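# Push the conveyor roller fully into the cloth bag

## Task

A conveyor roller already sits partly inside a cloth bag; get the remaining part inside as well, so that no piece of the roller protrudes from the bag.

## Robot and tools

Robot: two arms, left_arm (carrying a five-finger left hand) and right_arm (carrying a right hand). Bases in the scene frame: left_arm at (+0.008, +0.437, 0) m, right_arm at (-0.013, -0.322, 0) m, each turned only slightly about z. A floor post stands behind the arms and a camera stand sits between them just behind the bases; do not strike either.

Frames. Scene frame: origin at table-top height midway between the nominal bases, +z up, +x out over the table, left_arm on the +y side. Reported hand positions (metres), quaternions (wxyz) and velocities are in each arm's own base frame. Fixed cameras and the table use the scene frame. Motion offsets are taken along the axes of that arm's current Hand target. The hand point sits 0.15 m out from the wrist flange along the fingers and 0.05 m in front of the palm; its +z runs along straight fingers, +y points out of the palm, +x runs across the palm away from the thumb on the right hand and toward the thumb on the left hand. Straight fingers extend 0.06-0.07 m past the point, 0.06 m behind it along -y. A wrist bracket on the little-finger side can collide with things, and with fingers level the wrist may hang lower than the hand.

The 28-number row (every value in [-1, 1], both arms always present): left_arm dx, dy, dz, rx, ry, rz; left hand little, ring, middle, index, thumb_bend, thumb_turn, force_limit, speed; then the same fourteen for right_arm. The six pose values are an offset, not a pose: displacement and rotation vector relative to the Hand target at the start of the action, scaled so 1.0 equals 0.6 m or 180 degrees. All rows of one action count from that same start, so they describe a path, not increments; a new action starts from the updated Hand target, so repeating an offset moves further. Six zeros ask nothing new of that arm. Finger values are absolute targets: +1 straight/open, -1 curled/closed; thumb_turn -1 puts the thumb opposite the fingers, +1 beside the palm. force_limit maps -1..+1 to about 0..10 N at the fingertip (0..15 N for the two thumb motors); speed rises from near zero at -1 to full at +0.48 and above. To leave a hand unchanged, resend the eight hand numbers last carried out for it (before any, its hand_measured plus its force_limit and speed). Use slow closing (speed about -0.94 or lower) for gentle grips.

Tools:
- execute_actions(actions, cameras): actions is a list of actions; each action is up to 15 rows, one per 1/30 s step, the last row held to step 15. Images appear only if actions is empty or cameras lists them.
- move(target, speed, blend, stop_force, zero, blocking, cameras): target is one 28-number row or a list of up to 15 rows; every row is an offset from the same starting Hand targets, not from the previous row. speed in m/s, 0.002-3.6, default 0.25 (turn rate twice that in rad/s), one number or one per target. blend in m rounds corners of a list (0 stops at each). stop_force in N, 3-120, ends an arm's path when its wrist sensor feels that much push against the motion; with it, all targets must share the same hand numbers and blocking=false is not allowed. zero (default true) re-zeroes the force reference before the move. blocking=false returns after about 0.5 s while the move continues. All paths share a 10 s cap; paths ignore obstacles.
- wait(seconds 0-3600, cameras), stop(cameras) brakes a running move, zoom_image(camera, region [x0, y0, x1, y1] in image pixels, at most 504x504) on the newest image of cam_high, cam_low, cam_left_wrist or cam_right_wrist (all 896x504), show_instructions() for reference pages, zero_wrist_force(arm), finished_scene(scene=1) which ends the scene irrevocably.

Results: per arm end_effector_position, end_effector_quat_wxyz, velocities (omitted when joints are still), Hand target (the last commanded pose after clipping; next offsets count from it, and the hand often rests a bit short of it), joint positions and torques, Wrist force/torque along hand axes plus the peak since last shown, hand_measured, hand_stopped_by (moving, target, force, stalled, fault), hand_load_n (positive when the finger is pushed open; near 0 after a lost grip), hand_force_limit, hand_speed. move adds a move: line such as done, off_target, moving, held or fault, and limits=paced (pose clipped) or limits=held (checks withheld steps). Orientation commands are clipped to 32 degrees from the measured orientation each step; commands lag 0.09-0.22 s.

Gripping: with the thumb opposed, the hand wraps objects about 0.035-0.065 m thick, handles down to 0.025 m; thumb tip plus index pad pinch light items up to about 0.08 m.

Avoid: dropping or releasing a moving object, hits, slams and hard pushes, pressing a stiff arm even slightly beyond a firm contact, and anything leaving the table. Forces near 150 N or joint overloads stop the arm for 10 s; hot motors (85 °C) brake it longer. Keep the arms from touching each other, and the wrist away from its base's first-joint axis. Loose objects may occasionally be nudged by outside pushes. The bag must stay filled once the robot lets go.

Each tool is called after ">>>" by a JSON object that holds its "name" and its "arguments", one argument or row to a line.

Reference images:

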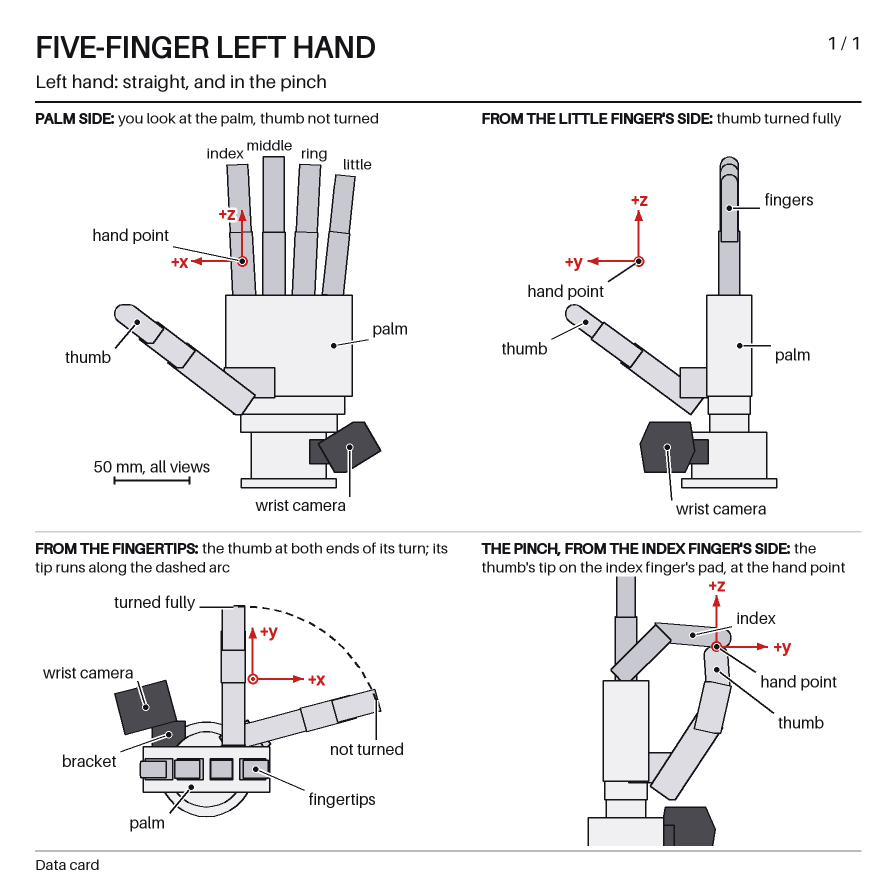

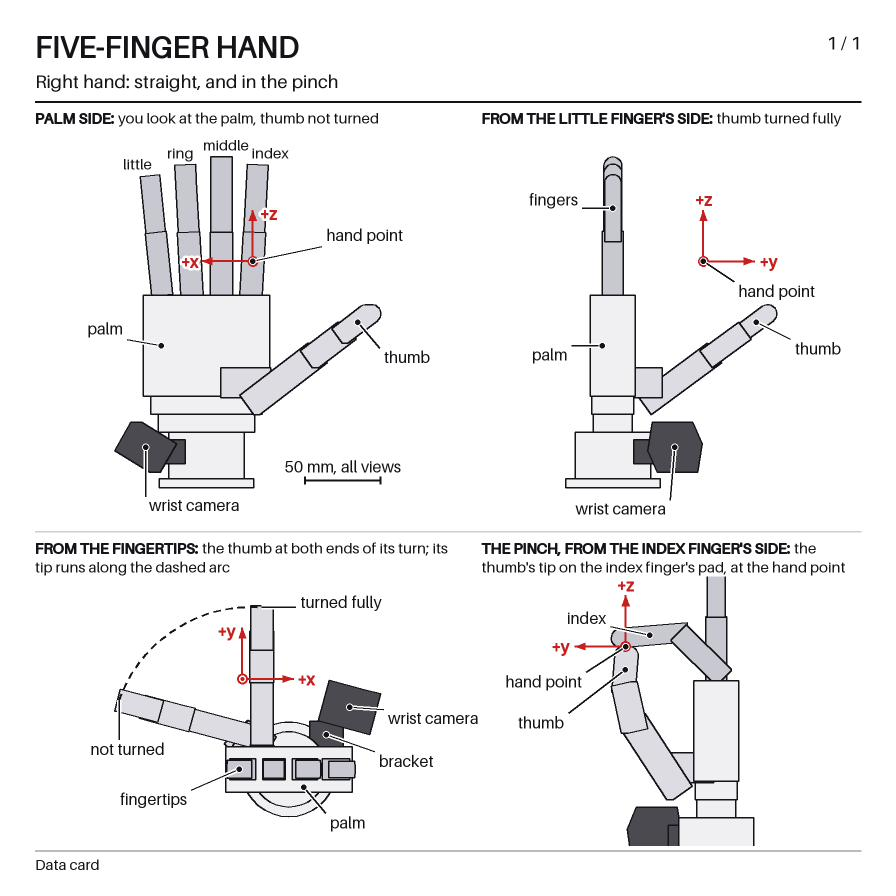

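## Session

>>> {"name": "execute_actions", "arguments": {
  "actions": []
}}

Scene clock: 0.00 s.
left_arm: end_effector_position=(+0.3984, -0.3698, +0.3031) hand_measured=(+1.000, +1.000, +1.000, +1.000, +1.000, +1.000) hand_load_n=(+0.0, +0.0, +0.0, +0.0, +0.0, +0.0) hand_stopped_by=(target, target, target, target, target, target) hand_force_limit=0.00 hand_speed=-0.80 end_effector_quat_wxyz=(+0.202, +0.855, +0.318, -0.358) | right_arm: end_effector_position=(+0.7364, +0.1423, +0.3644) hand_measured=(+1.000, +1.000, +1.000, +1.000, +1.000, +1.000) hand_load_n=(+0.0, +0.0, +0.0, +0.0, +0.0, +0.0) hand_stopped_by=(target, target, target, target, target, target) hand_force_limit=0.00 hand_speed=-0.80 end_effector_quat_wxyz=(+0.250, -0.502, +0.638, -0.528)
Joint positions: left_arm=[3.009 -2.038 -1.386 1.306 -0.888 0.925] | right_arm=[0.164 -1.035 0.854 0.573 2.16 -3.141]
Joint velocities: within noise
Joint torques (N m): no reading
Motor temperatures (°C): left_arm=[48 40 44 38 46 49] | right_arm=[47 30 36 44 52 44]
Wrist force (N): no reading
Wrist torque (N m): no reading
Wrist force, peak (N): no reading
Hand target: left_arm +0.3984, -0.3698, +0.3031; +0.202, +0.855, +0.318, -0.358 | right_arm +0.7364, +0.1423, +0.3644; +0.250, -0.502, +0.638, -0.528

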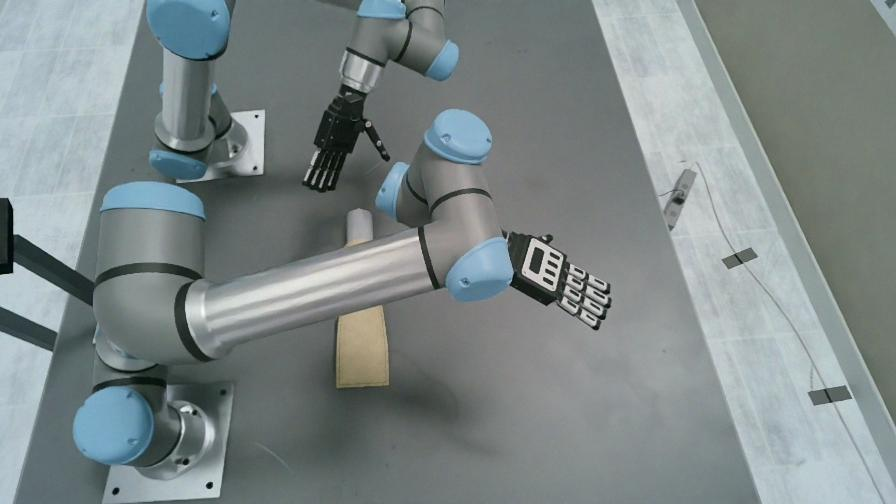

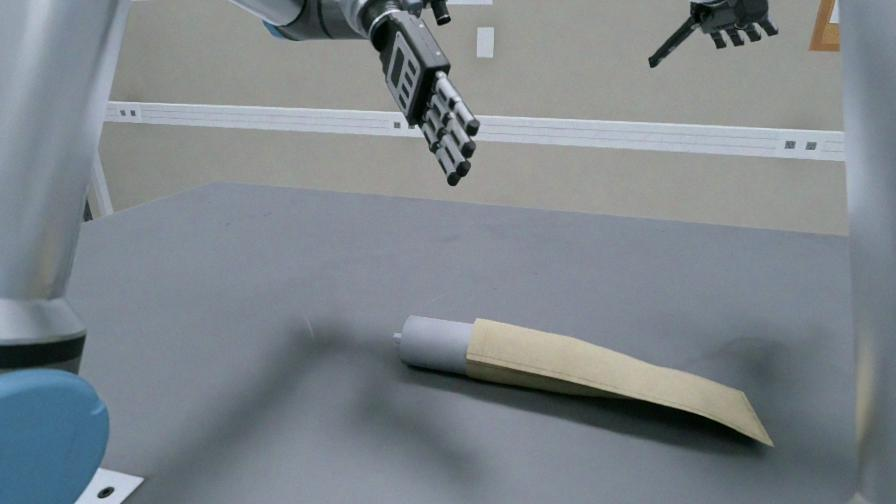

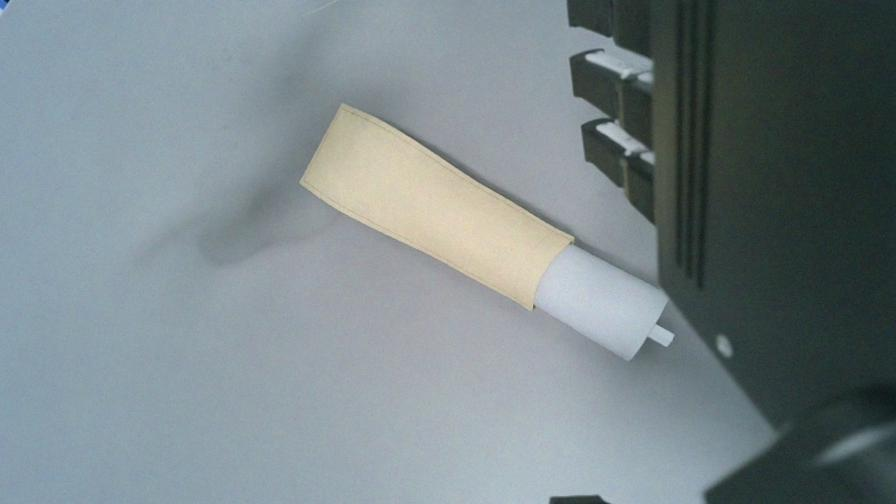

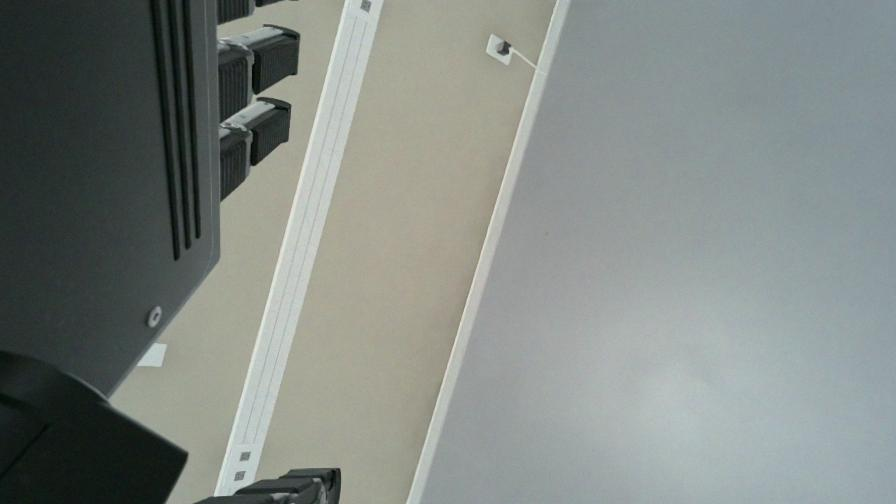

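>>> {"name": "zoom_image", "arguments": {
  "camera": "cam_low",
  "region": [360, 280, 800, 480]
}}

>>> {"name": "zoom_image", "arguments": {
  "camera": "cam_left_wrist",
  "region": [280, 80, 700, 380]
}}

Scaled by 1.145.

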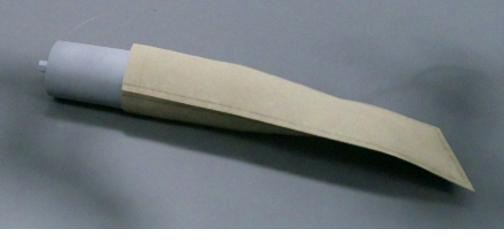

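Scaled by 1.200.

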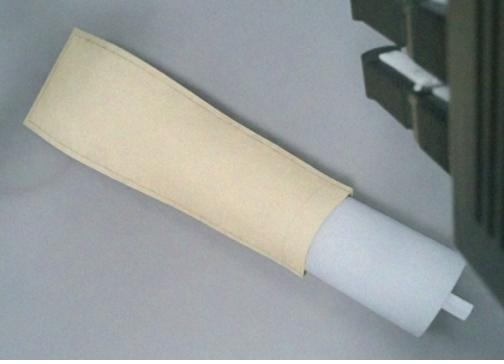

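>>> {"name": "move", "arguments": {
  "target": [0.2888,-0.2908,0.0112,0.140,0.2376,0.2234,-1,-1,0,0,1,1,0,-0.3,0.1938,0.407,-0.4573,-0.372,-0.142,-0.077,1,1,1,1,1,1,0,-0.8],
  "speed": 0.2,
  "cameras": ["all"]
}}

Scene clock: 174.83 s.
left_arm: end_effector_position=(+0.3692, -0.1795, +0.1500) hand_measured=(-1.000, -1.000, +0.000, +0.000, +1.000, +1.000) hand_load_n=(+0.0, +0.0, +0.5, +0.0, +0.0, +0.0) hand_stopped_by=(target, target, target, target, target, target) hand_force_limit=0.00 hand_speed=-0.30 end_effector_quat_wxyz=(+0.000, +1.000, -0.018, +0.000) | right_arm: end_effector_position=(+0.3683, +0.1378, +0.2508) hand_measured=(+1.000, +1.000, +1.000, +1.000, +1.000, +1.000) hand_load_n=(+0.0, +0.0, +0.0, +0.0, +0.0, +0.0) hand_stopped_by=(target, target, target, target, target, target) hand_force_limit=0.00 hand_speed=-0.80 end_effector_quat_wxyz=(+0.000, +0.722, -0.692, +0.000)
Joint positions: left_arm=[3.185 -1.773 -1.841 2.043 -1.572 1.651] | right_arm=[-0.055 -1.245 1.41 1.407 1.571 -3.239]
Joint torques (N m): left_arm=[-11.72 18.08 22.21 -2.42 2.12 -0.4] | right_arm=[9.22 -23.82 -27.28 0.79 0.88 1.91]
Wrist force (N): left_arm=[-0.9 0.2 0.0] | right_arm=[0.3 -5.1 2.4]
Wrist torque (N m): left_arm=[0.06 0.17 0.07] | right_arm=[-0.72 0.03 -0.17]
Wrist force, peak (N): left_arm=[-1.4 -0.8 0.5] | right_arm=[0.3 -5.5 2.4]
Hand target: left_arm +0.3692, -0.1795, +0.1500; +0.000, +1.000, -0.018, +0.000 | right_arm +0.3683, +0.1379, +0.2507; +0.000, +0.722, -0.692, +0.000
Off the commanded pose: left_arm 0.000 m, 0 deg | right_arm 0.000 m, 0 deg.
move: done
cam_left_wrist: T_world_to_cam=[[0.29924, 0.95396, 0.0205, 0.0591], [0.81296, -0.26615, 0.51793, -0.42609], [0.49954, -0.13832, -0.85518, 0.03077]] pos_world=[0.31334, -0.16553, 0.24579]
cam_right_wrist: T_world_to_cam=[[-0.94913, -0.31266, 0.0375, 0.37528], [-0.24318, 0.8034, 0.54352, -0.16369], [-0.20006, 0.50675, -0.83856, 0.32852]] pos_world=[0.38211, 0.08236, 0.35038]

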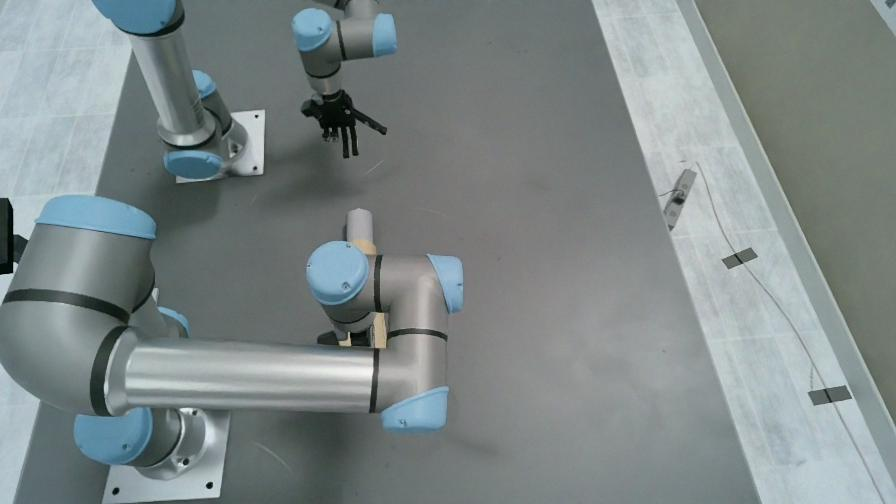

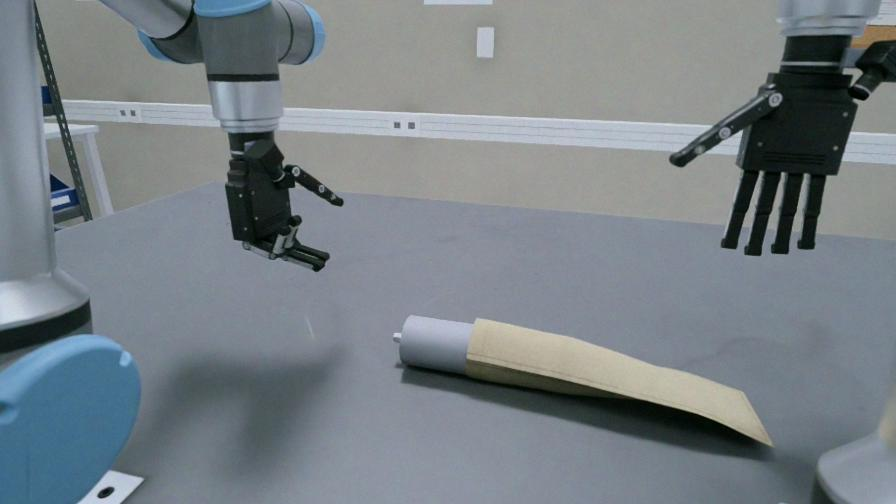

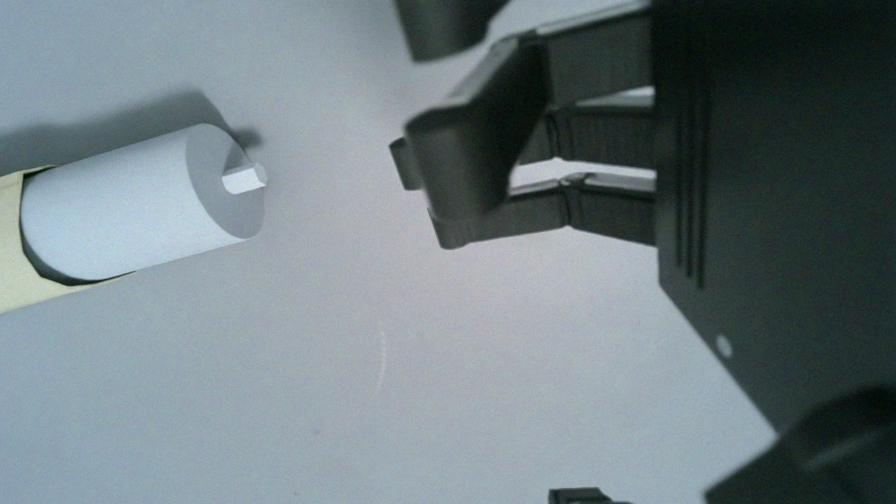

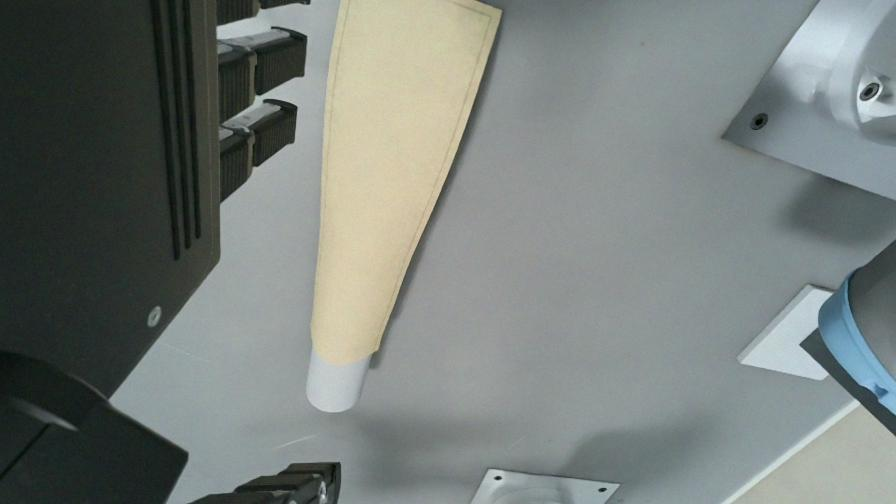

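>>> {"name": "move", "arguments": {
  "target": [0,0.05,0.1683,0,0,0,-1,-1,0,0,1,1,0,-0.3,-0.05,0.073,0.25,0,0,0,1,1,1,1,1,1,0,-0.8],
  "speed": 0.15,
  "cameras": ["all"]
}}

Scene clock: 187.30 s.
left_arm: end_effector_position=(+0.3680, -0.2095, +0.0489) hand_measured=(-1.000, -1.000, +0.000, +0.000, +1.000, +1.000) hand_load_n=(+0.0, +0.0, +0.0, +0.0, +0.0, +0.0) hand_stopped_by=(target, target, target, target, target, target) hand_force_limit=0.00 hand_speed=-0.30 end_effector_quat_wxyz=(+0.000, +1.000, -0.018, +0.000) | right_arm: end_effector_position=(+0.3231, +0.1659, +0.1007) hand_measured=(+1.000, +1.000, +1.000, +1.000, +1.000, +1.000) hand_load_n=(+0.0, +0.0, +0.0, +0.0, -0.5, +0.0) hand_stopped_by=(target, target, target, target, target, target) hand_force_limit=0.00 hand_speed=-0.80 end_effector_quat_wxyz=(+0.000, +0.722, -0.692, +0.000)
Joint positions: left_arm=[3.097 -1.936 -1.931 2.296 -1.572 1.563] | right_arm=[0.012 -1.201 1.76 1.013 1.571 -3.173]
Joint torques (N m): left_arm=[12.86 31.85 22.13 -2.76 -0.69 2.25] | right_arm=[-9.02 -40.68 -23.02 1.1 -1.1 -2.44]
Wrist force (N): left_arm=[-1.1 0.0 -0.1] | right_arm=[0.1 -5.0 2.5]
Wrist torque (N m): left_arm=[0.05 0.19 0.00] | right_arm=[-0.71 0.08 -0.14]
Wrist force, peak (N): left_arm=[-1.1 0.3 0.9] | right_arm=[0.5 -5.5 2.5]
Hand target: left_arm +0.3681, -0.2094, +0.0489; +0.000, +1.000, -0.018, +0.000 | right_arm +0.3232, +0.1659, +0.1007; +0.000, +0.722, -0.692, +0.000
Off the commanded pose: left_arm 0.000 m, 0 deg | right_arm 0.000 m, 0 deg.
move: done
cam_left_wrist: T_world_to_cam=[[0.29961, 0.95384, 0.02048, 0.08999], [0.81288, -0.26645, 0.5179, -0.38085], [0.49945, -0.13852, -0.8552, -0.0593]] pos_world=[0.31224, -0.19553, 0.14469]
cam_right_wrist: T_world_to_cam=[[-0.94905, -0.31285, 0.03793, 0.3468], [-0.24308, 0.80333, 0.54366, -0.11575], [-0.20056, 0.50674, -0.83844, 0.17962]] pos_world=[0.33701, 0.11046, 0.20038]

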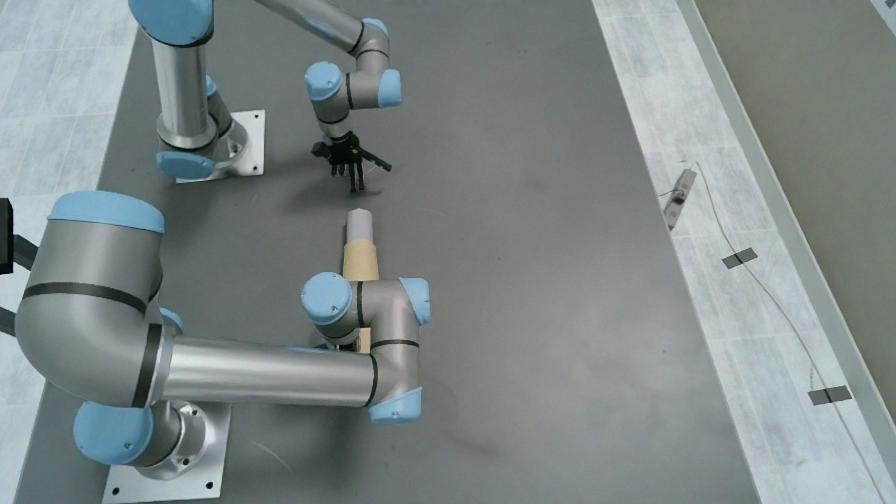

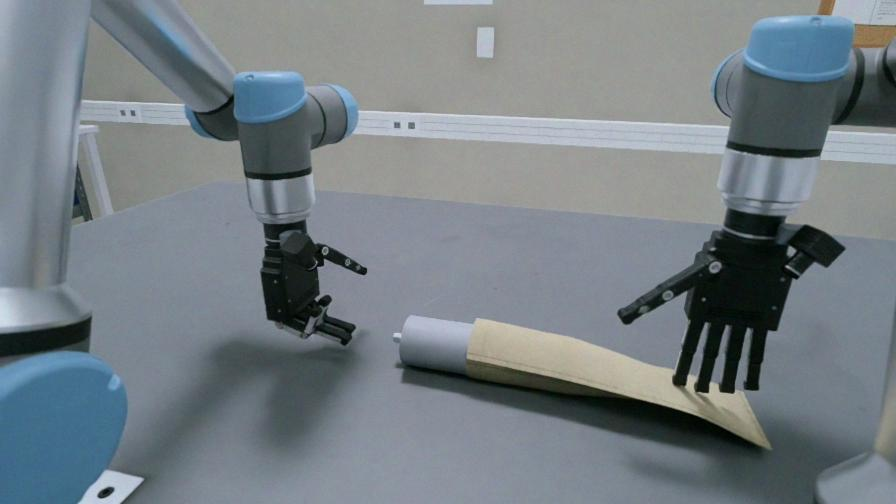

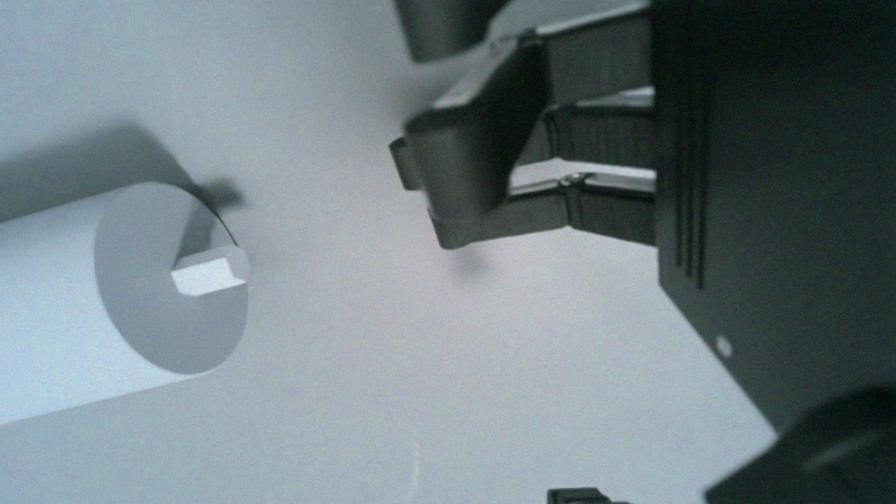

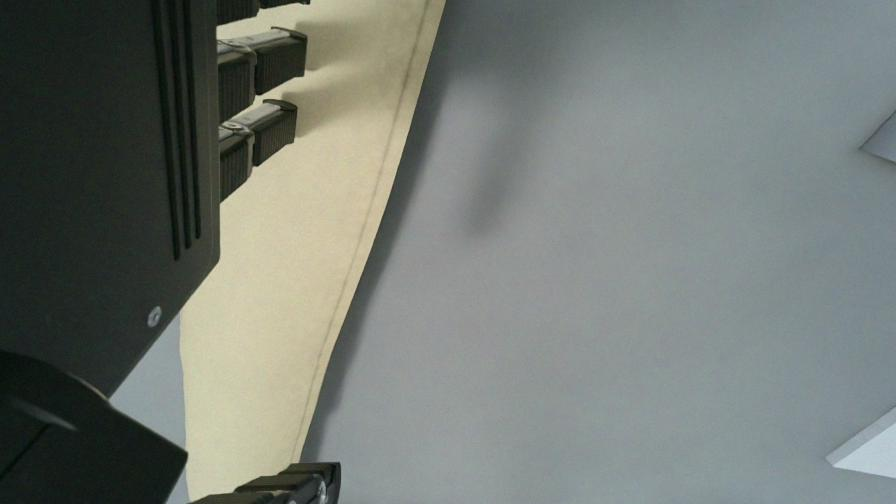

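>>> {"name": "move", "arguments": {
  "target": [0,0,0,0,0,0,-1,-1,0,0,1,1,0,-0.3,0,0,0.09,0,0,0,1,1,1,1,1,1,0,-0.8],
  "speed": 0.015,
  "stop_force": 10,
  "cameras": ["cam_low","cam_right_wrist"]
}}

Scene clock: 204.90 s.
left_arm: end_effector_position=(+0.3681, -0.2094, +0.0489) hand_measured=(-1.000, -1.000, +0.000, +0.000, +1.000, +1.000) hand_load_n=(+0.0, +0.5, +0.0, +0.5, +0.0, +0.0) hand_stopped_by=(target, target, target, target, target, target) hand_force_limit=0.00 hand_speed=-0.30 end_effector_quat_wxyz=(+0.000, +1.000, -0.018, +0.000) | right_arm: end_effector_position=(+0.3232, +0.1659, +0.0717) hand_measured=(+1.000, +1.000, +1.000, +1.000, +1.000, +1.000) hand_load_n=(+0.0, +0.0, +0.0, +0.0, +0.0, +0.0) hand_stopped_by=(target, target, target, target, target, target) hand_force_limit=0.00 hand_speed=-0.80 end_effector_quat_wxyz=(+0.000, +0.722, -0.692, +0.000)
Joint positions: left_arm=[3.097 -1.936 -1.931 2.296 -1.572 1.563] | right_arm=[0.012 -1.162 1.791 0.942 1.571 -3.173]
Joint torques (N m): left_arm=[12.76 27.37 22.6 -0.39 -2.13 2.25] | right_arm=[-7.09 -36.86 -25.08 2.93 -0.8 -2.33]
Wrist force (N): left_arm=[-1.1 -0.1 -0.1] | right_arm=[-0.5 -5.4 -8.1]
Wrist torque (N m): left_arm=[0.04 0.19 0.00] | right_arm=[-0.10 0.35 -0.16]
Wrist force, peak (N): left_arm=[-1.2 -0.2 -0.1] | right_arm=[-1.2 -6.2 -24.1]
Hand target: left_arm +0.3681, -0.2094, +0.0489; +0.000, +1.000, -0.018, +0.000 | right_arm +0.3232, +0.1659, +0.0717; +0.000, +0.722, -0.692, +0.000 (not the last commanded pose)
Off the commanded pose: left_arm 0.000 m, 0 deg | right_arm 0.025 m, 0 deg.
move: contact (right_arm)
cam_right_wrist: T_world_to_cam=[[-0.94906, -0.31283, 0.03772, 0.34794], [-0.24319, 0.80332, 0.54363, -0.09989], [-0.20037, 0.50676, -0.83848, 0.15516]] pos_world=[0.33701, 0.11046, 0.17128]

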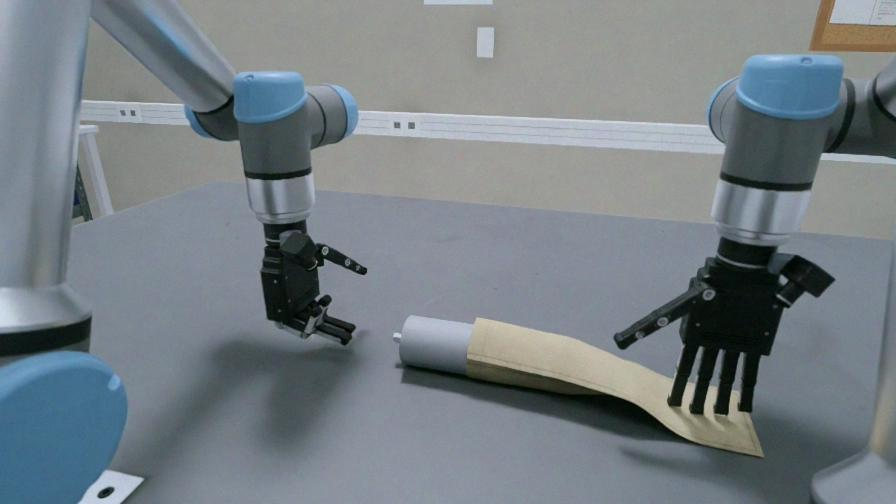

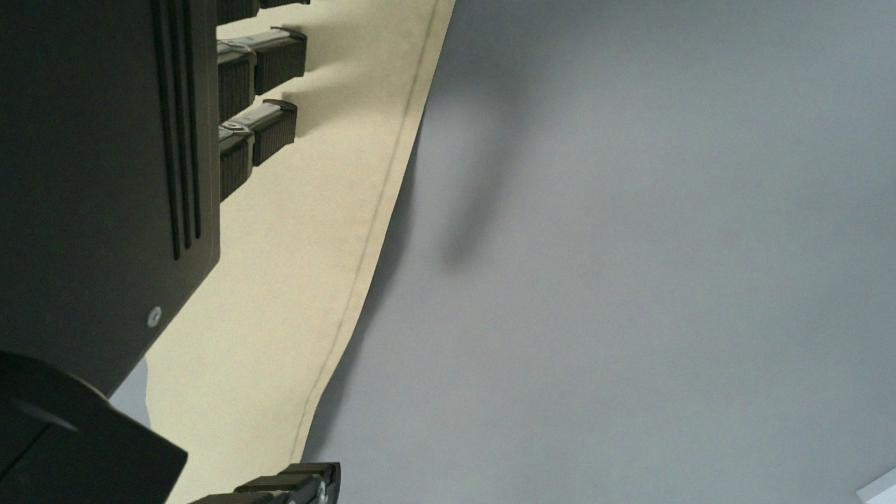

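>>> {"name": "move", "arguments": {
  "target": [0.003,0.15,0,0,0,0,-1,-1,0,0,1,1,0,-0.3,0,0,0,0,0,0,1,1,1,1,1,1,0,-0.8],
  "speed": 0.03,
  "stop_force": 12,
  "cameras": ["cam_low","cam_high","cam_left_wrist"]
}}

Scene clock: 212.00 s.
left_arm: end_effector_position=(+0.3666, -0.2994, +0.0489) hand_measured=(-1.000, -1.000, +0.000, +0.000, +1.000, +1.000) hand_load_n=(+0.0, +0.0, +0.0, +0.0, -0.5, +0.0) hand_stopped_by=(target, target, target, target, target, target) hand_force_limit=0.00 hand_speed=-0.30 end_effector_quat_wxyz=(+0.000, +1.000, -0.018, +0.000) | right_arm: end_effector_position=(+0.3232, +0.1659, +0.0717) hand_measured=(+1.000, +1.000, +1.000, +1.000, +1.000, +1.000) hand_load_n=(+0.0, +0.0, +0.0, +0.0, +0.0, +0.0) hand_stopped_by=(target, target, target, target, target, target) hand_force_limit=0.00 hand_speed=-0.80 end_effector_quat_wxyz=(+0.000, +0.722, -0.692, +0.000)
Joint positions: left_arm=[2.855 -2.023 -1.796 2.248 -1.572 1.321] | right_arm=[0.012 -1.162 1.791 0.942 1.571 -3.173]
Joint torques (N m): left_arm=[12.66 41.74 2.85 0.3 -0.67 2.16] | right_arm=[5.97 -37.15 -25.24 3.03 -0.8 -2.28]
Wrist force (N): left_arm=[-1.2 0.1 -0.2] | right_arm=[0.0 -5.4 -7.8]
Wrist torque (N m): left_arm=[0.08 0.21 -0.03] | right_arm=[-0.12 0.30 -0.13]
Wrist force, peak (N): left_arm=[-1.0 -2.9 -0.9] | right_arm=[-0.3 -5.4 -8.7]
Hand target: left_arm +0.3666, -0.2994, +0.0489; +0.000, +1.000, -0.018, +0.000 | right_arm +0.3232, +0.1659, +0.0717; +0.000, +0.722, -0.692, +0.000
Off the commanded pose: left_arm 0.000 m, 0 deg | right_arm 0.000 m, 0 deg.
move: done
cam_left_wrist: T_world_to_cam=[[0.29951, 0.95387, 0.02045, 0.1762], [0.81285, -0.26634, 0.51802, -0.40359], [0.49957, -0.13853, -0.85513, -0.07119]] pos_world=[0.31084, -0.28543, 0.14459]
Images, in order (width x height): cam_high 896x504, cam_low 896x504, cam_left_wrist 896x504.

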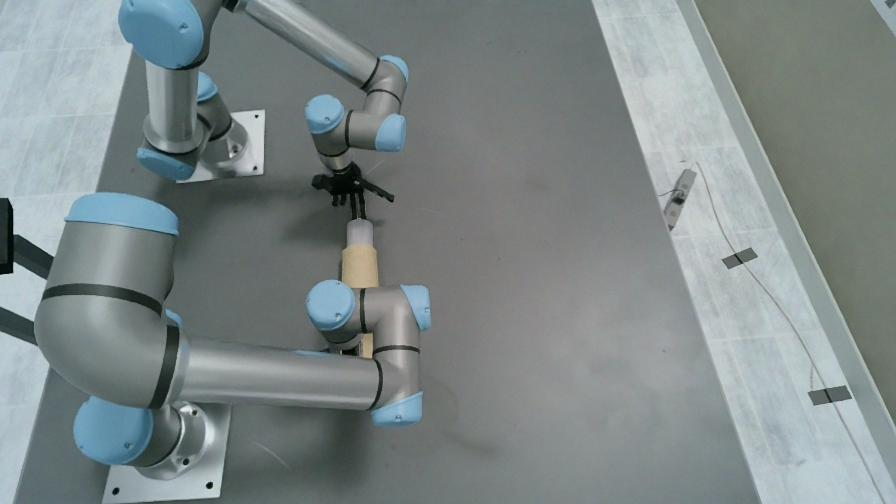

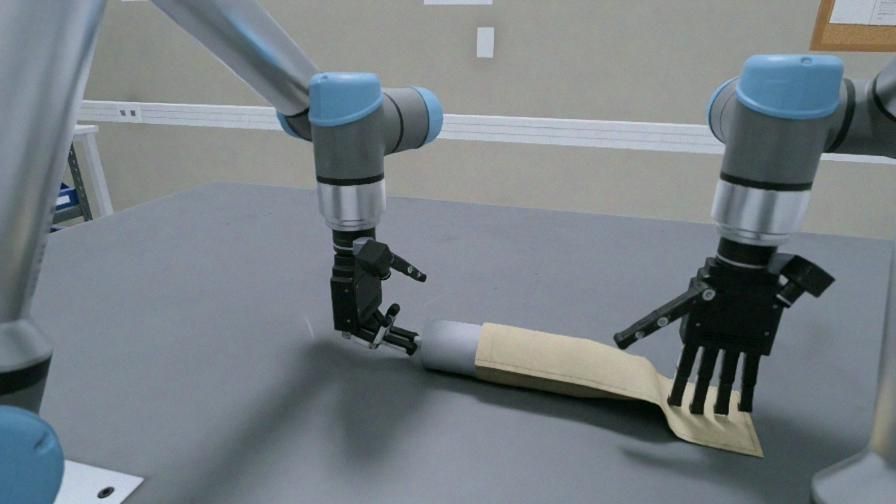

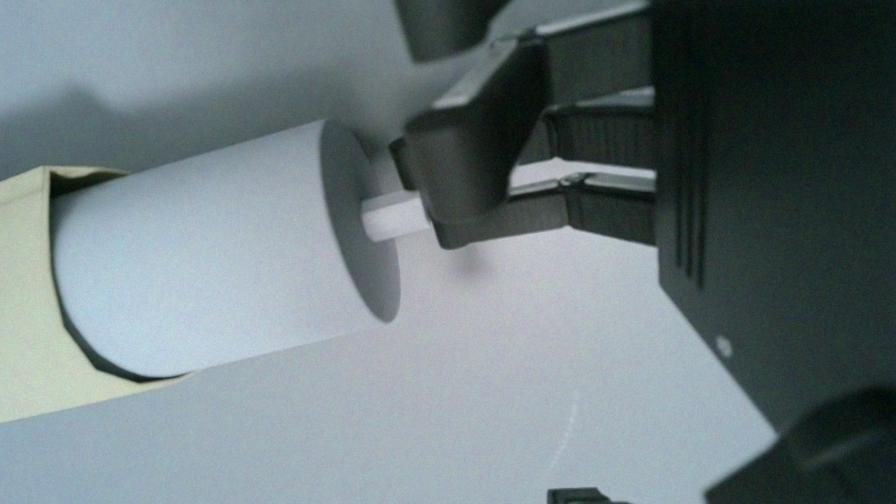

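>>> {"name": "move", "arguments": {
  "target": [0,0.06,0,0,0,0,-1,-1,0,0,1,1,0,-0.3,0,0,0,0,0,0,1,1,1,1,1,1,0,-0.8],
  "speed": 0.03,
  "stop_force": 12,
  "cameras": ["cam_low","cam_left_wrist"]
}}

Scene clock: 218.07 s.
left_arm: end_effector_position=(+0.3653, -0.3354, +0.0488) hand_measured=(-1.000, -1.000, +0.000, +0.000, +1.000, +1.000) hand_load_n=(+0.0, +0.0, +0.0, +0.5, +0.0, +0.0) hand_stopped_by=(target, target, target, target, target, target) hand_force_limit=0.00 hand_speed=-0.30 end_effector_quat_wxyz=(+0.000, +1.000, -0.018, +0.000) | right_arm: end_effector_position=(+0.3232, +0.1659, +0.0717) hand_measured=(+1.000, +1.000, +1.000, +1.000, +1.000, +1.000) hand_load_n=(+0.0, +0.0, +0.0, +0.0, +0.0, +0.0) hand_stopped_by=(target, target, target, target, target, target) hand_force_limit=0.00 hand_speed=-0.80 end_effector_quat_wxyz=(+0.000, +0.722, -0.692, +0.000)
Joint positions: left_arm=[2.77 -2.064 -1.729 2.222 -1.572 1.235] | right_arm=[0.012 -1.162 1.791 0.942 1.571 -3.173]
Joint torques (N m): left_arm=[12.94 44.31 3.41 0.12 -0.49 2.3] | right_arm=[7.06 -37.19 -25.21 3.05 -0.87 -2.18]
Wrist force (N): left_arm=[-1.1 -0.4 0.0] | right_arm=[0.8 -5.2 -8.2]
Wrist torque (N m): left_arm=[0.04 0.18 0.00] | right_arm=[-0.11 0.26 -0.08]
Wrist force, peak (N): left_arm=[-1.1 -3.0 -0.9] | right_arm=[0.0 -5.4 -8.5]
Hand target: left_arm +0.3653, -0.3354, +0.0488; +0.000, +1.000, -0.018, +0.000 | right_arm +0.3232, +0.1659, +0.0717; +0.000, +0.722, -0.692, +0.000
Off the commanded pose: left_arm 0.000 m, 0 deg | right_arm 0.000 m, 0 deg.
move: done
cam_left_wrist: T_world_to_cam=[[0.29951, 0.95387, 0.02045, 0.21093], [0.81285, -0.26634, 0.51802, -0.41212], [0.49957, -0.13853, -0.85513, -0.07552]] pos_world=[0.30954, -0.32143, 0.14459]

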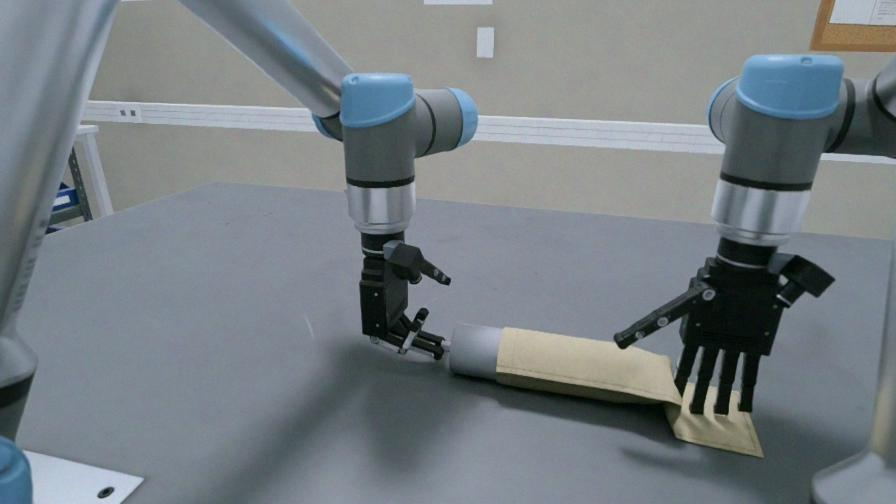

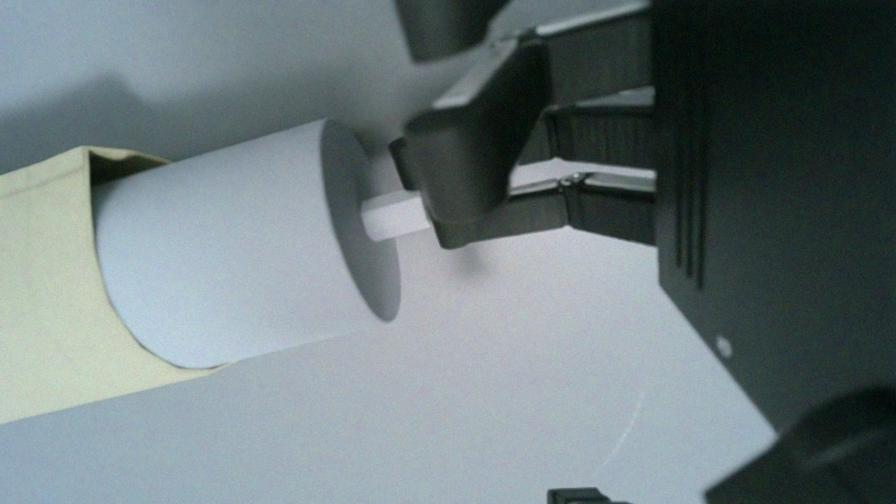

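>>> {"name": "move", "arguments": {
  "target": [0,0.05,0,0,0,0,-1,-1,0,0,1,1,0,-0.3,0,0,0,0,0,0,1,1,1,1,1,1,0,-0.8],
  "speed": 0.03,
  "stop_force": 14,
  "cameras": ["cam_low","cam_left_wrist"]
}}

Scene clock: 226.93 s.
left_arm: end_effector_position=(+0.3642, -0.3654, +0.0488) hand_measured=(-1.000, -1.000, +0.000, +0.000, +1.000, +1.000) hand_load_n=(+0.0, +0.0, +0.0, +0.5, +0.0, +0.0) hand_stopped_by=(target, target, target, target, target, target) hand_force_limit=0.00 hand_speed=-0.30 end_effector_quat_wxyz=(+0.000, +1.000, -0.018, +0.000) | right_arm: end_effector_position=(+0.3232, +0.1659, +0.0717) hand_measured=(+1.000, +1.000, +1.000, +1.000, +1.000, +1.000) hand_load_n=(+0.0, +0.0, +0.0, +0.0, +0.0, +0.0) hand_stopped_by=(target, target, target, target, target, target) hand_force_limit=0.00 hand_speed=-0.80 end_effector_quat_wxyz=(+0.000, +0.722, -0.692, +0.000)
Joint positions: left_arm=[2.704 -2.101 -1.667 2.197 -1.572 1.169] | right_arm=[0.012 -1.162 1.791 0.942 1.571 -3.173]
Joint torques (N m): left_arm=[12 46.18 3.75 0.33 0.34 2.27] | right_arm=[7.56 -36.97 -25.04 3.1 -0.8 -2.16]
Wrist force (N): left_arm=[-1.0 -1.8 -0.5] | right_arm=[1.9 -5.2 -8.1]
Wrist torque (N m): left_arm=[-0.02 0.19 0.02] | right_arm=[-0.09 0.29 -0.02]
Wrist force, peak (N): left_arm=[-0.7 -4.1 -1.2] | right_arm=[0.7 -5.3 -8.6]
Hand target: left_arm +0.3642, -0.3654, +0.0488; +0.000, +1.000, -0.018, +0.000 | right_arm +0.3232, +0.1659, +0.0717; +0.000, +0.722, -0.692, +0.000
Off the commanded pose: left_arm 0.000 m, 0 deg | right_arm 0.000 m, 0 deg.
move: done
cam_left_wrist: T_world_to_cam=[[0.29951, 0.95387, 0.02045, 0.23988], [0.81285, -0.26634, 0.51802, -0.41921], [0.49957, -0.13853, -0.85513, -0.07913]] pos_world=[0.30844, -0.35143, 0.14459]

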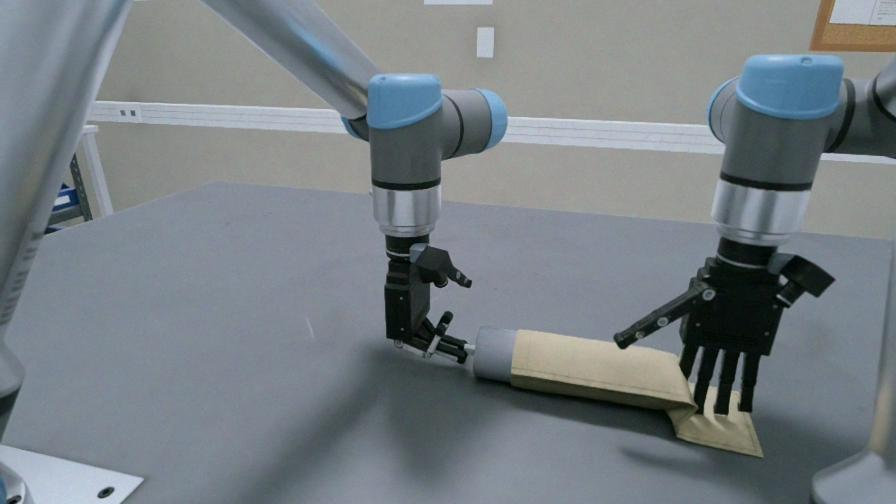

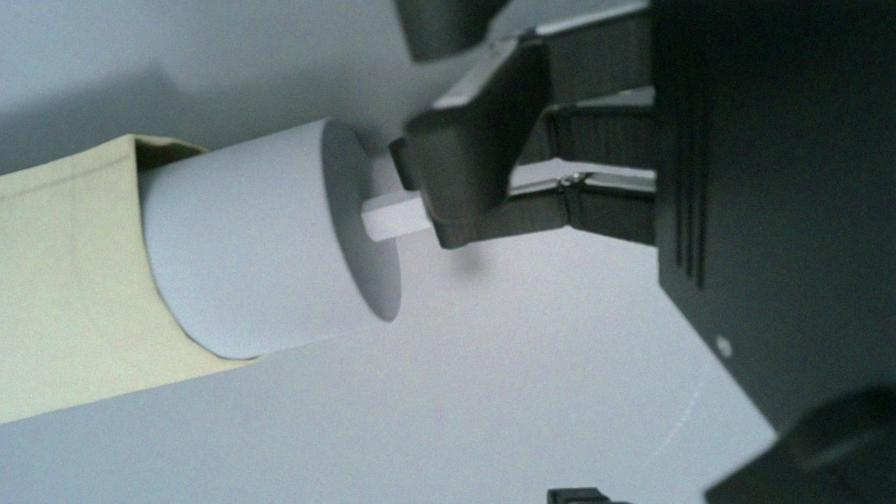

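>>> {"name": "move", "arguments": {
  "target": [0,0.05,0,0,0,0,-1,-1,0,0,1,1,0,-0.3,0,0,0,0,0,0,1,1,1,1,1,1,0,-0.8],
  "speed": 0.03,
  "stop_force": 14,
  "cameras": ["cam_low","cam_left_wrist"]
}}

Scene clock: 230.73 s.
left_arm: end_effector_position=(+0.3641, -0.3702, +0.0488) hand_measured=(-1.000, -1.000, +0.000, +0.000, +1.000, +1.000) hand_load_n=(+0.0, +0.0, +0.0, +2.5, +0.0, +0.0) hand_stopped_by=(target, target, target, target, target, target) hand_force_limit=0.00 hand_speed=-0.30 end_effector_quat_wxyz=(-0.001, +1.000, -0.018, +0.000) | right_arm: end_effector_position=(+0.3232, +0.1659, +0.0717) hand_measured=(+1.000, +1.000, +1.000, +1.000, +1.000, +1.000) hand_load_n=(+0.0, +0.0, +0.0, +0.0, +0.0, +0.0) hand_stopped_by=(target, target, target, target, target, target) hand_force_limit=0.00 hand_speed=-0.80 end_effector_quat_wxyz=(+0.000, +0.722, -0.692, +0.000)
Joint positions: left_arm=[2.693 -2.108 -1.657 2.193 -1.572 1.159] | right_arm=[0.012 -1.162 1.791 0.942 1.571 -3.173]
Joint torques (N m): left_arm=[-3.78 37.12 23.31 -1.12 1.79 -2.07] | right_arm=[6.85 -36.19 -24.32 2.97 -1.81 -2.06]
Wrist force (N): left_arm=[-0.9 -1.0 1.8] | right_arm=[0.2 -5.3 -7.3]
Wrist torque (N m): left_arm=[0.06 0.19 -0.06] | right_arm=[-0.13 0.48 -0.12]
Wrist force, peak (N): left_arm=[-0.6 -16.1 0.8] | right_arm=[9.4 -4.9 -7.9]
Hand target: left_arm +0.3641, -0.3702, +0.0488; -0.001, +1.000, -0.018, +0.000 (not the last commanded pose) | right_arm +0.3232, +0.1659, +0.0717; +0.000, +0.722, -0.692, +0.000
Off the commanded pose: left_arm 0.025 m, 0 deg | right_arm 0.000 m, 0 deg.
move: contact (left_arm)
cam_left_wrist: T_world_to_cam=[[0.29928, 0.95394, 0.02067, 0.24458], [0.81288, -0.26625, 0.51802, -0.42031], [0.49967, -0.13823, -0.85512, -0.07962]] pos_world=[0.30824, -0.35623, 0.14459]

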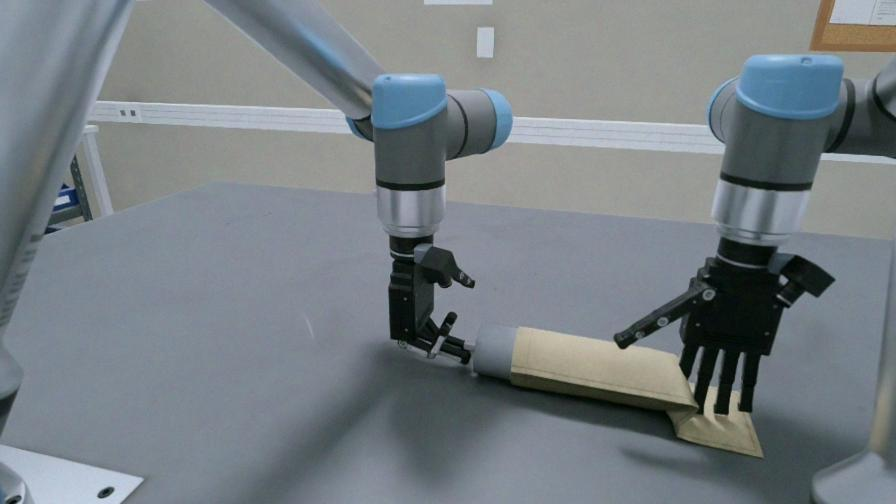

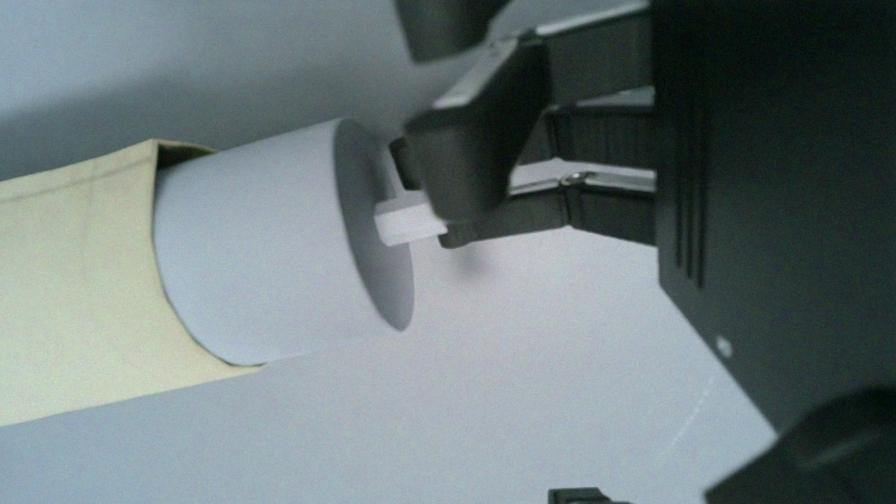

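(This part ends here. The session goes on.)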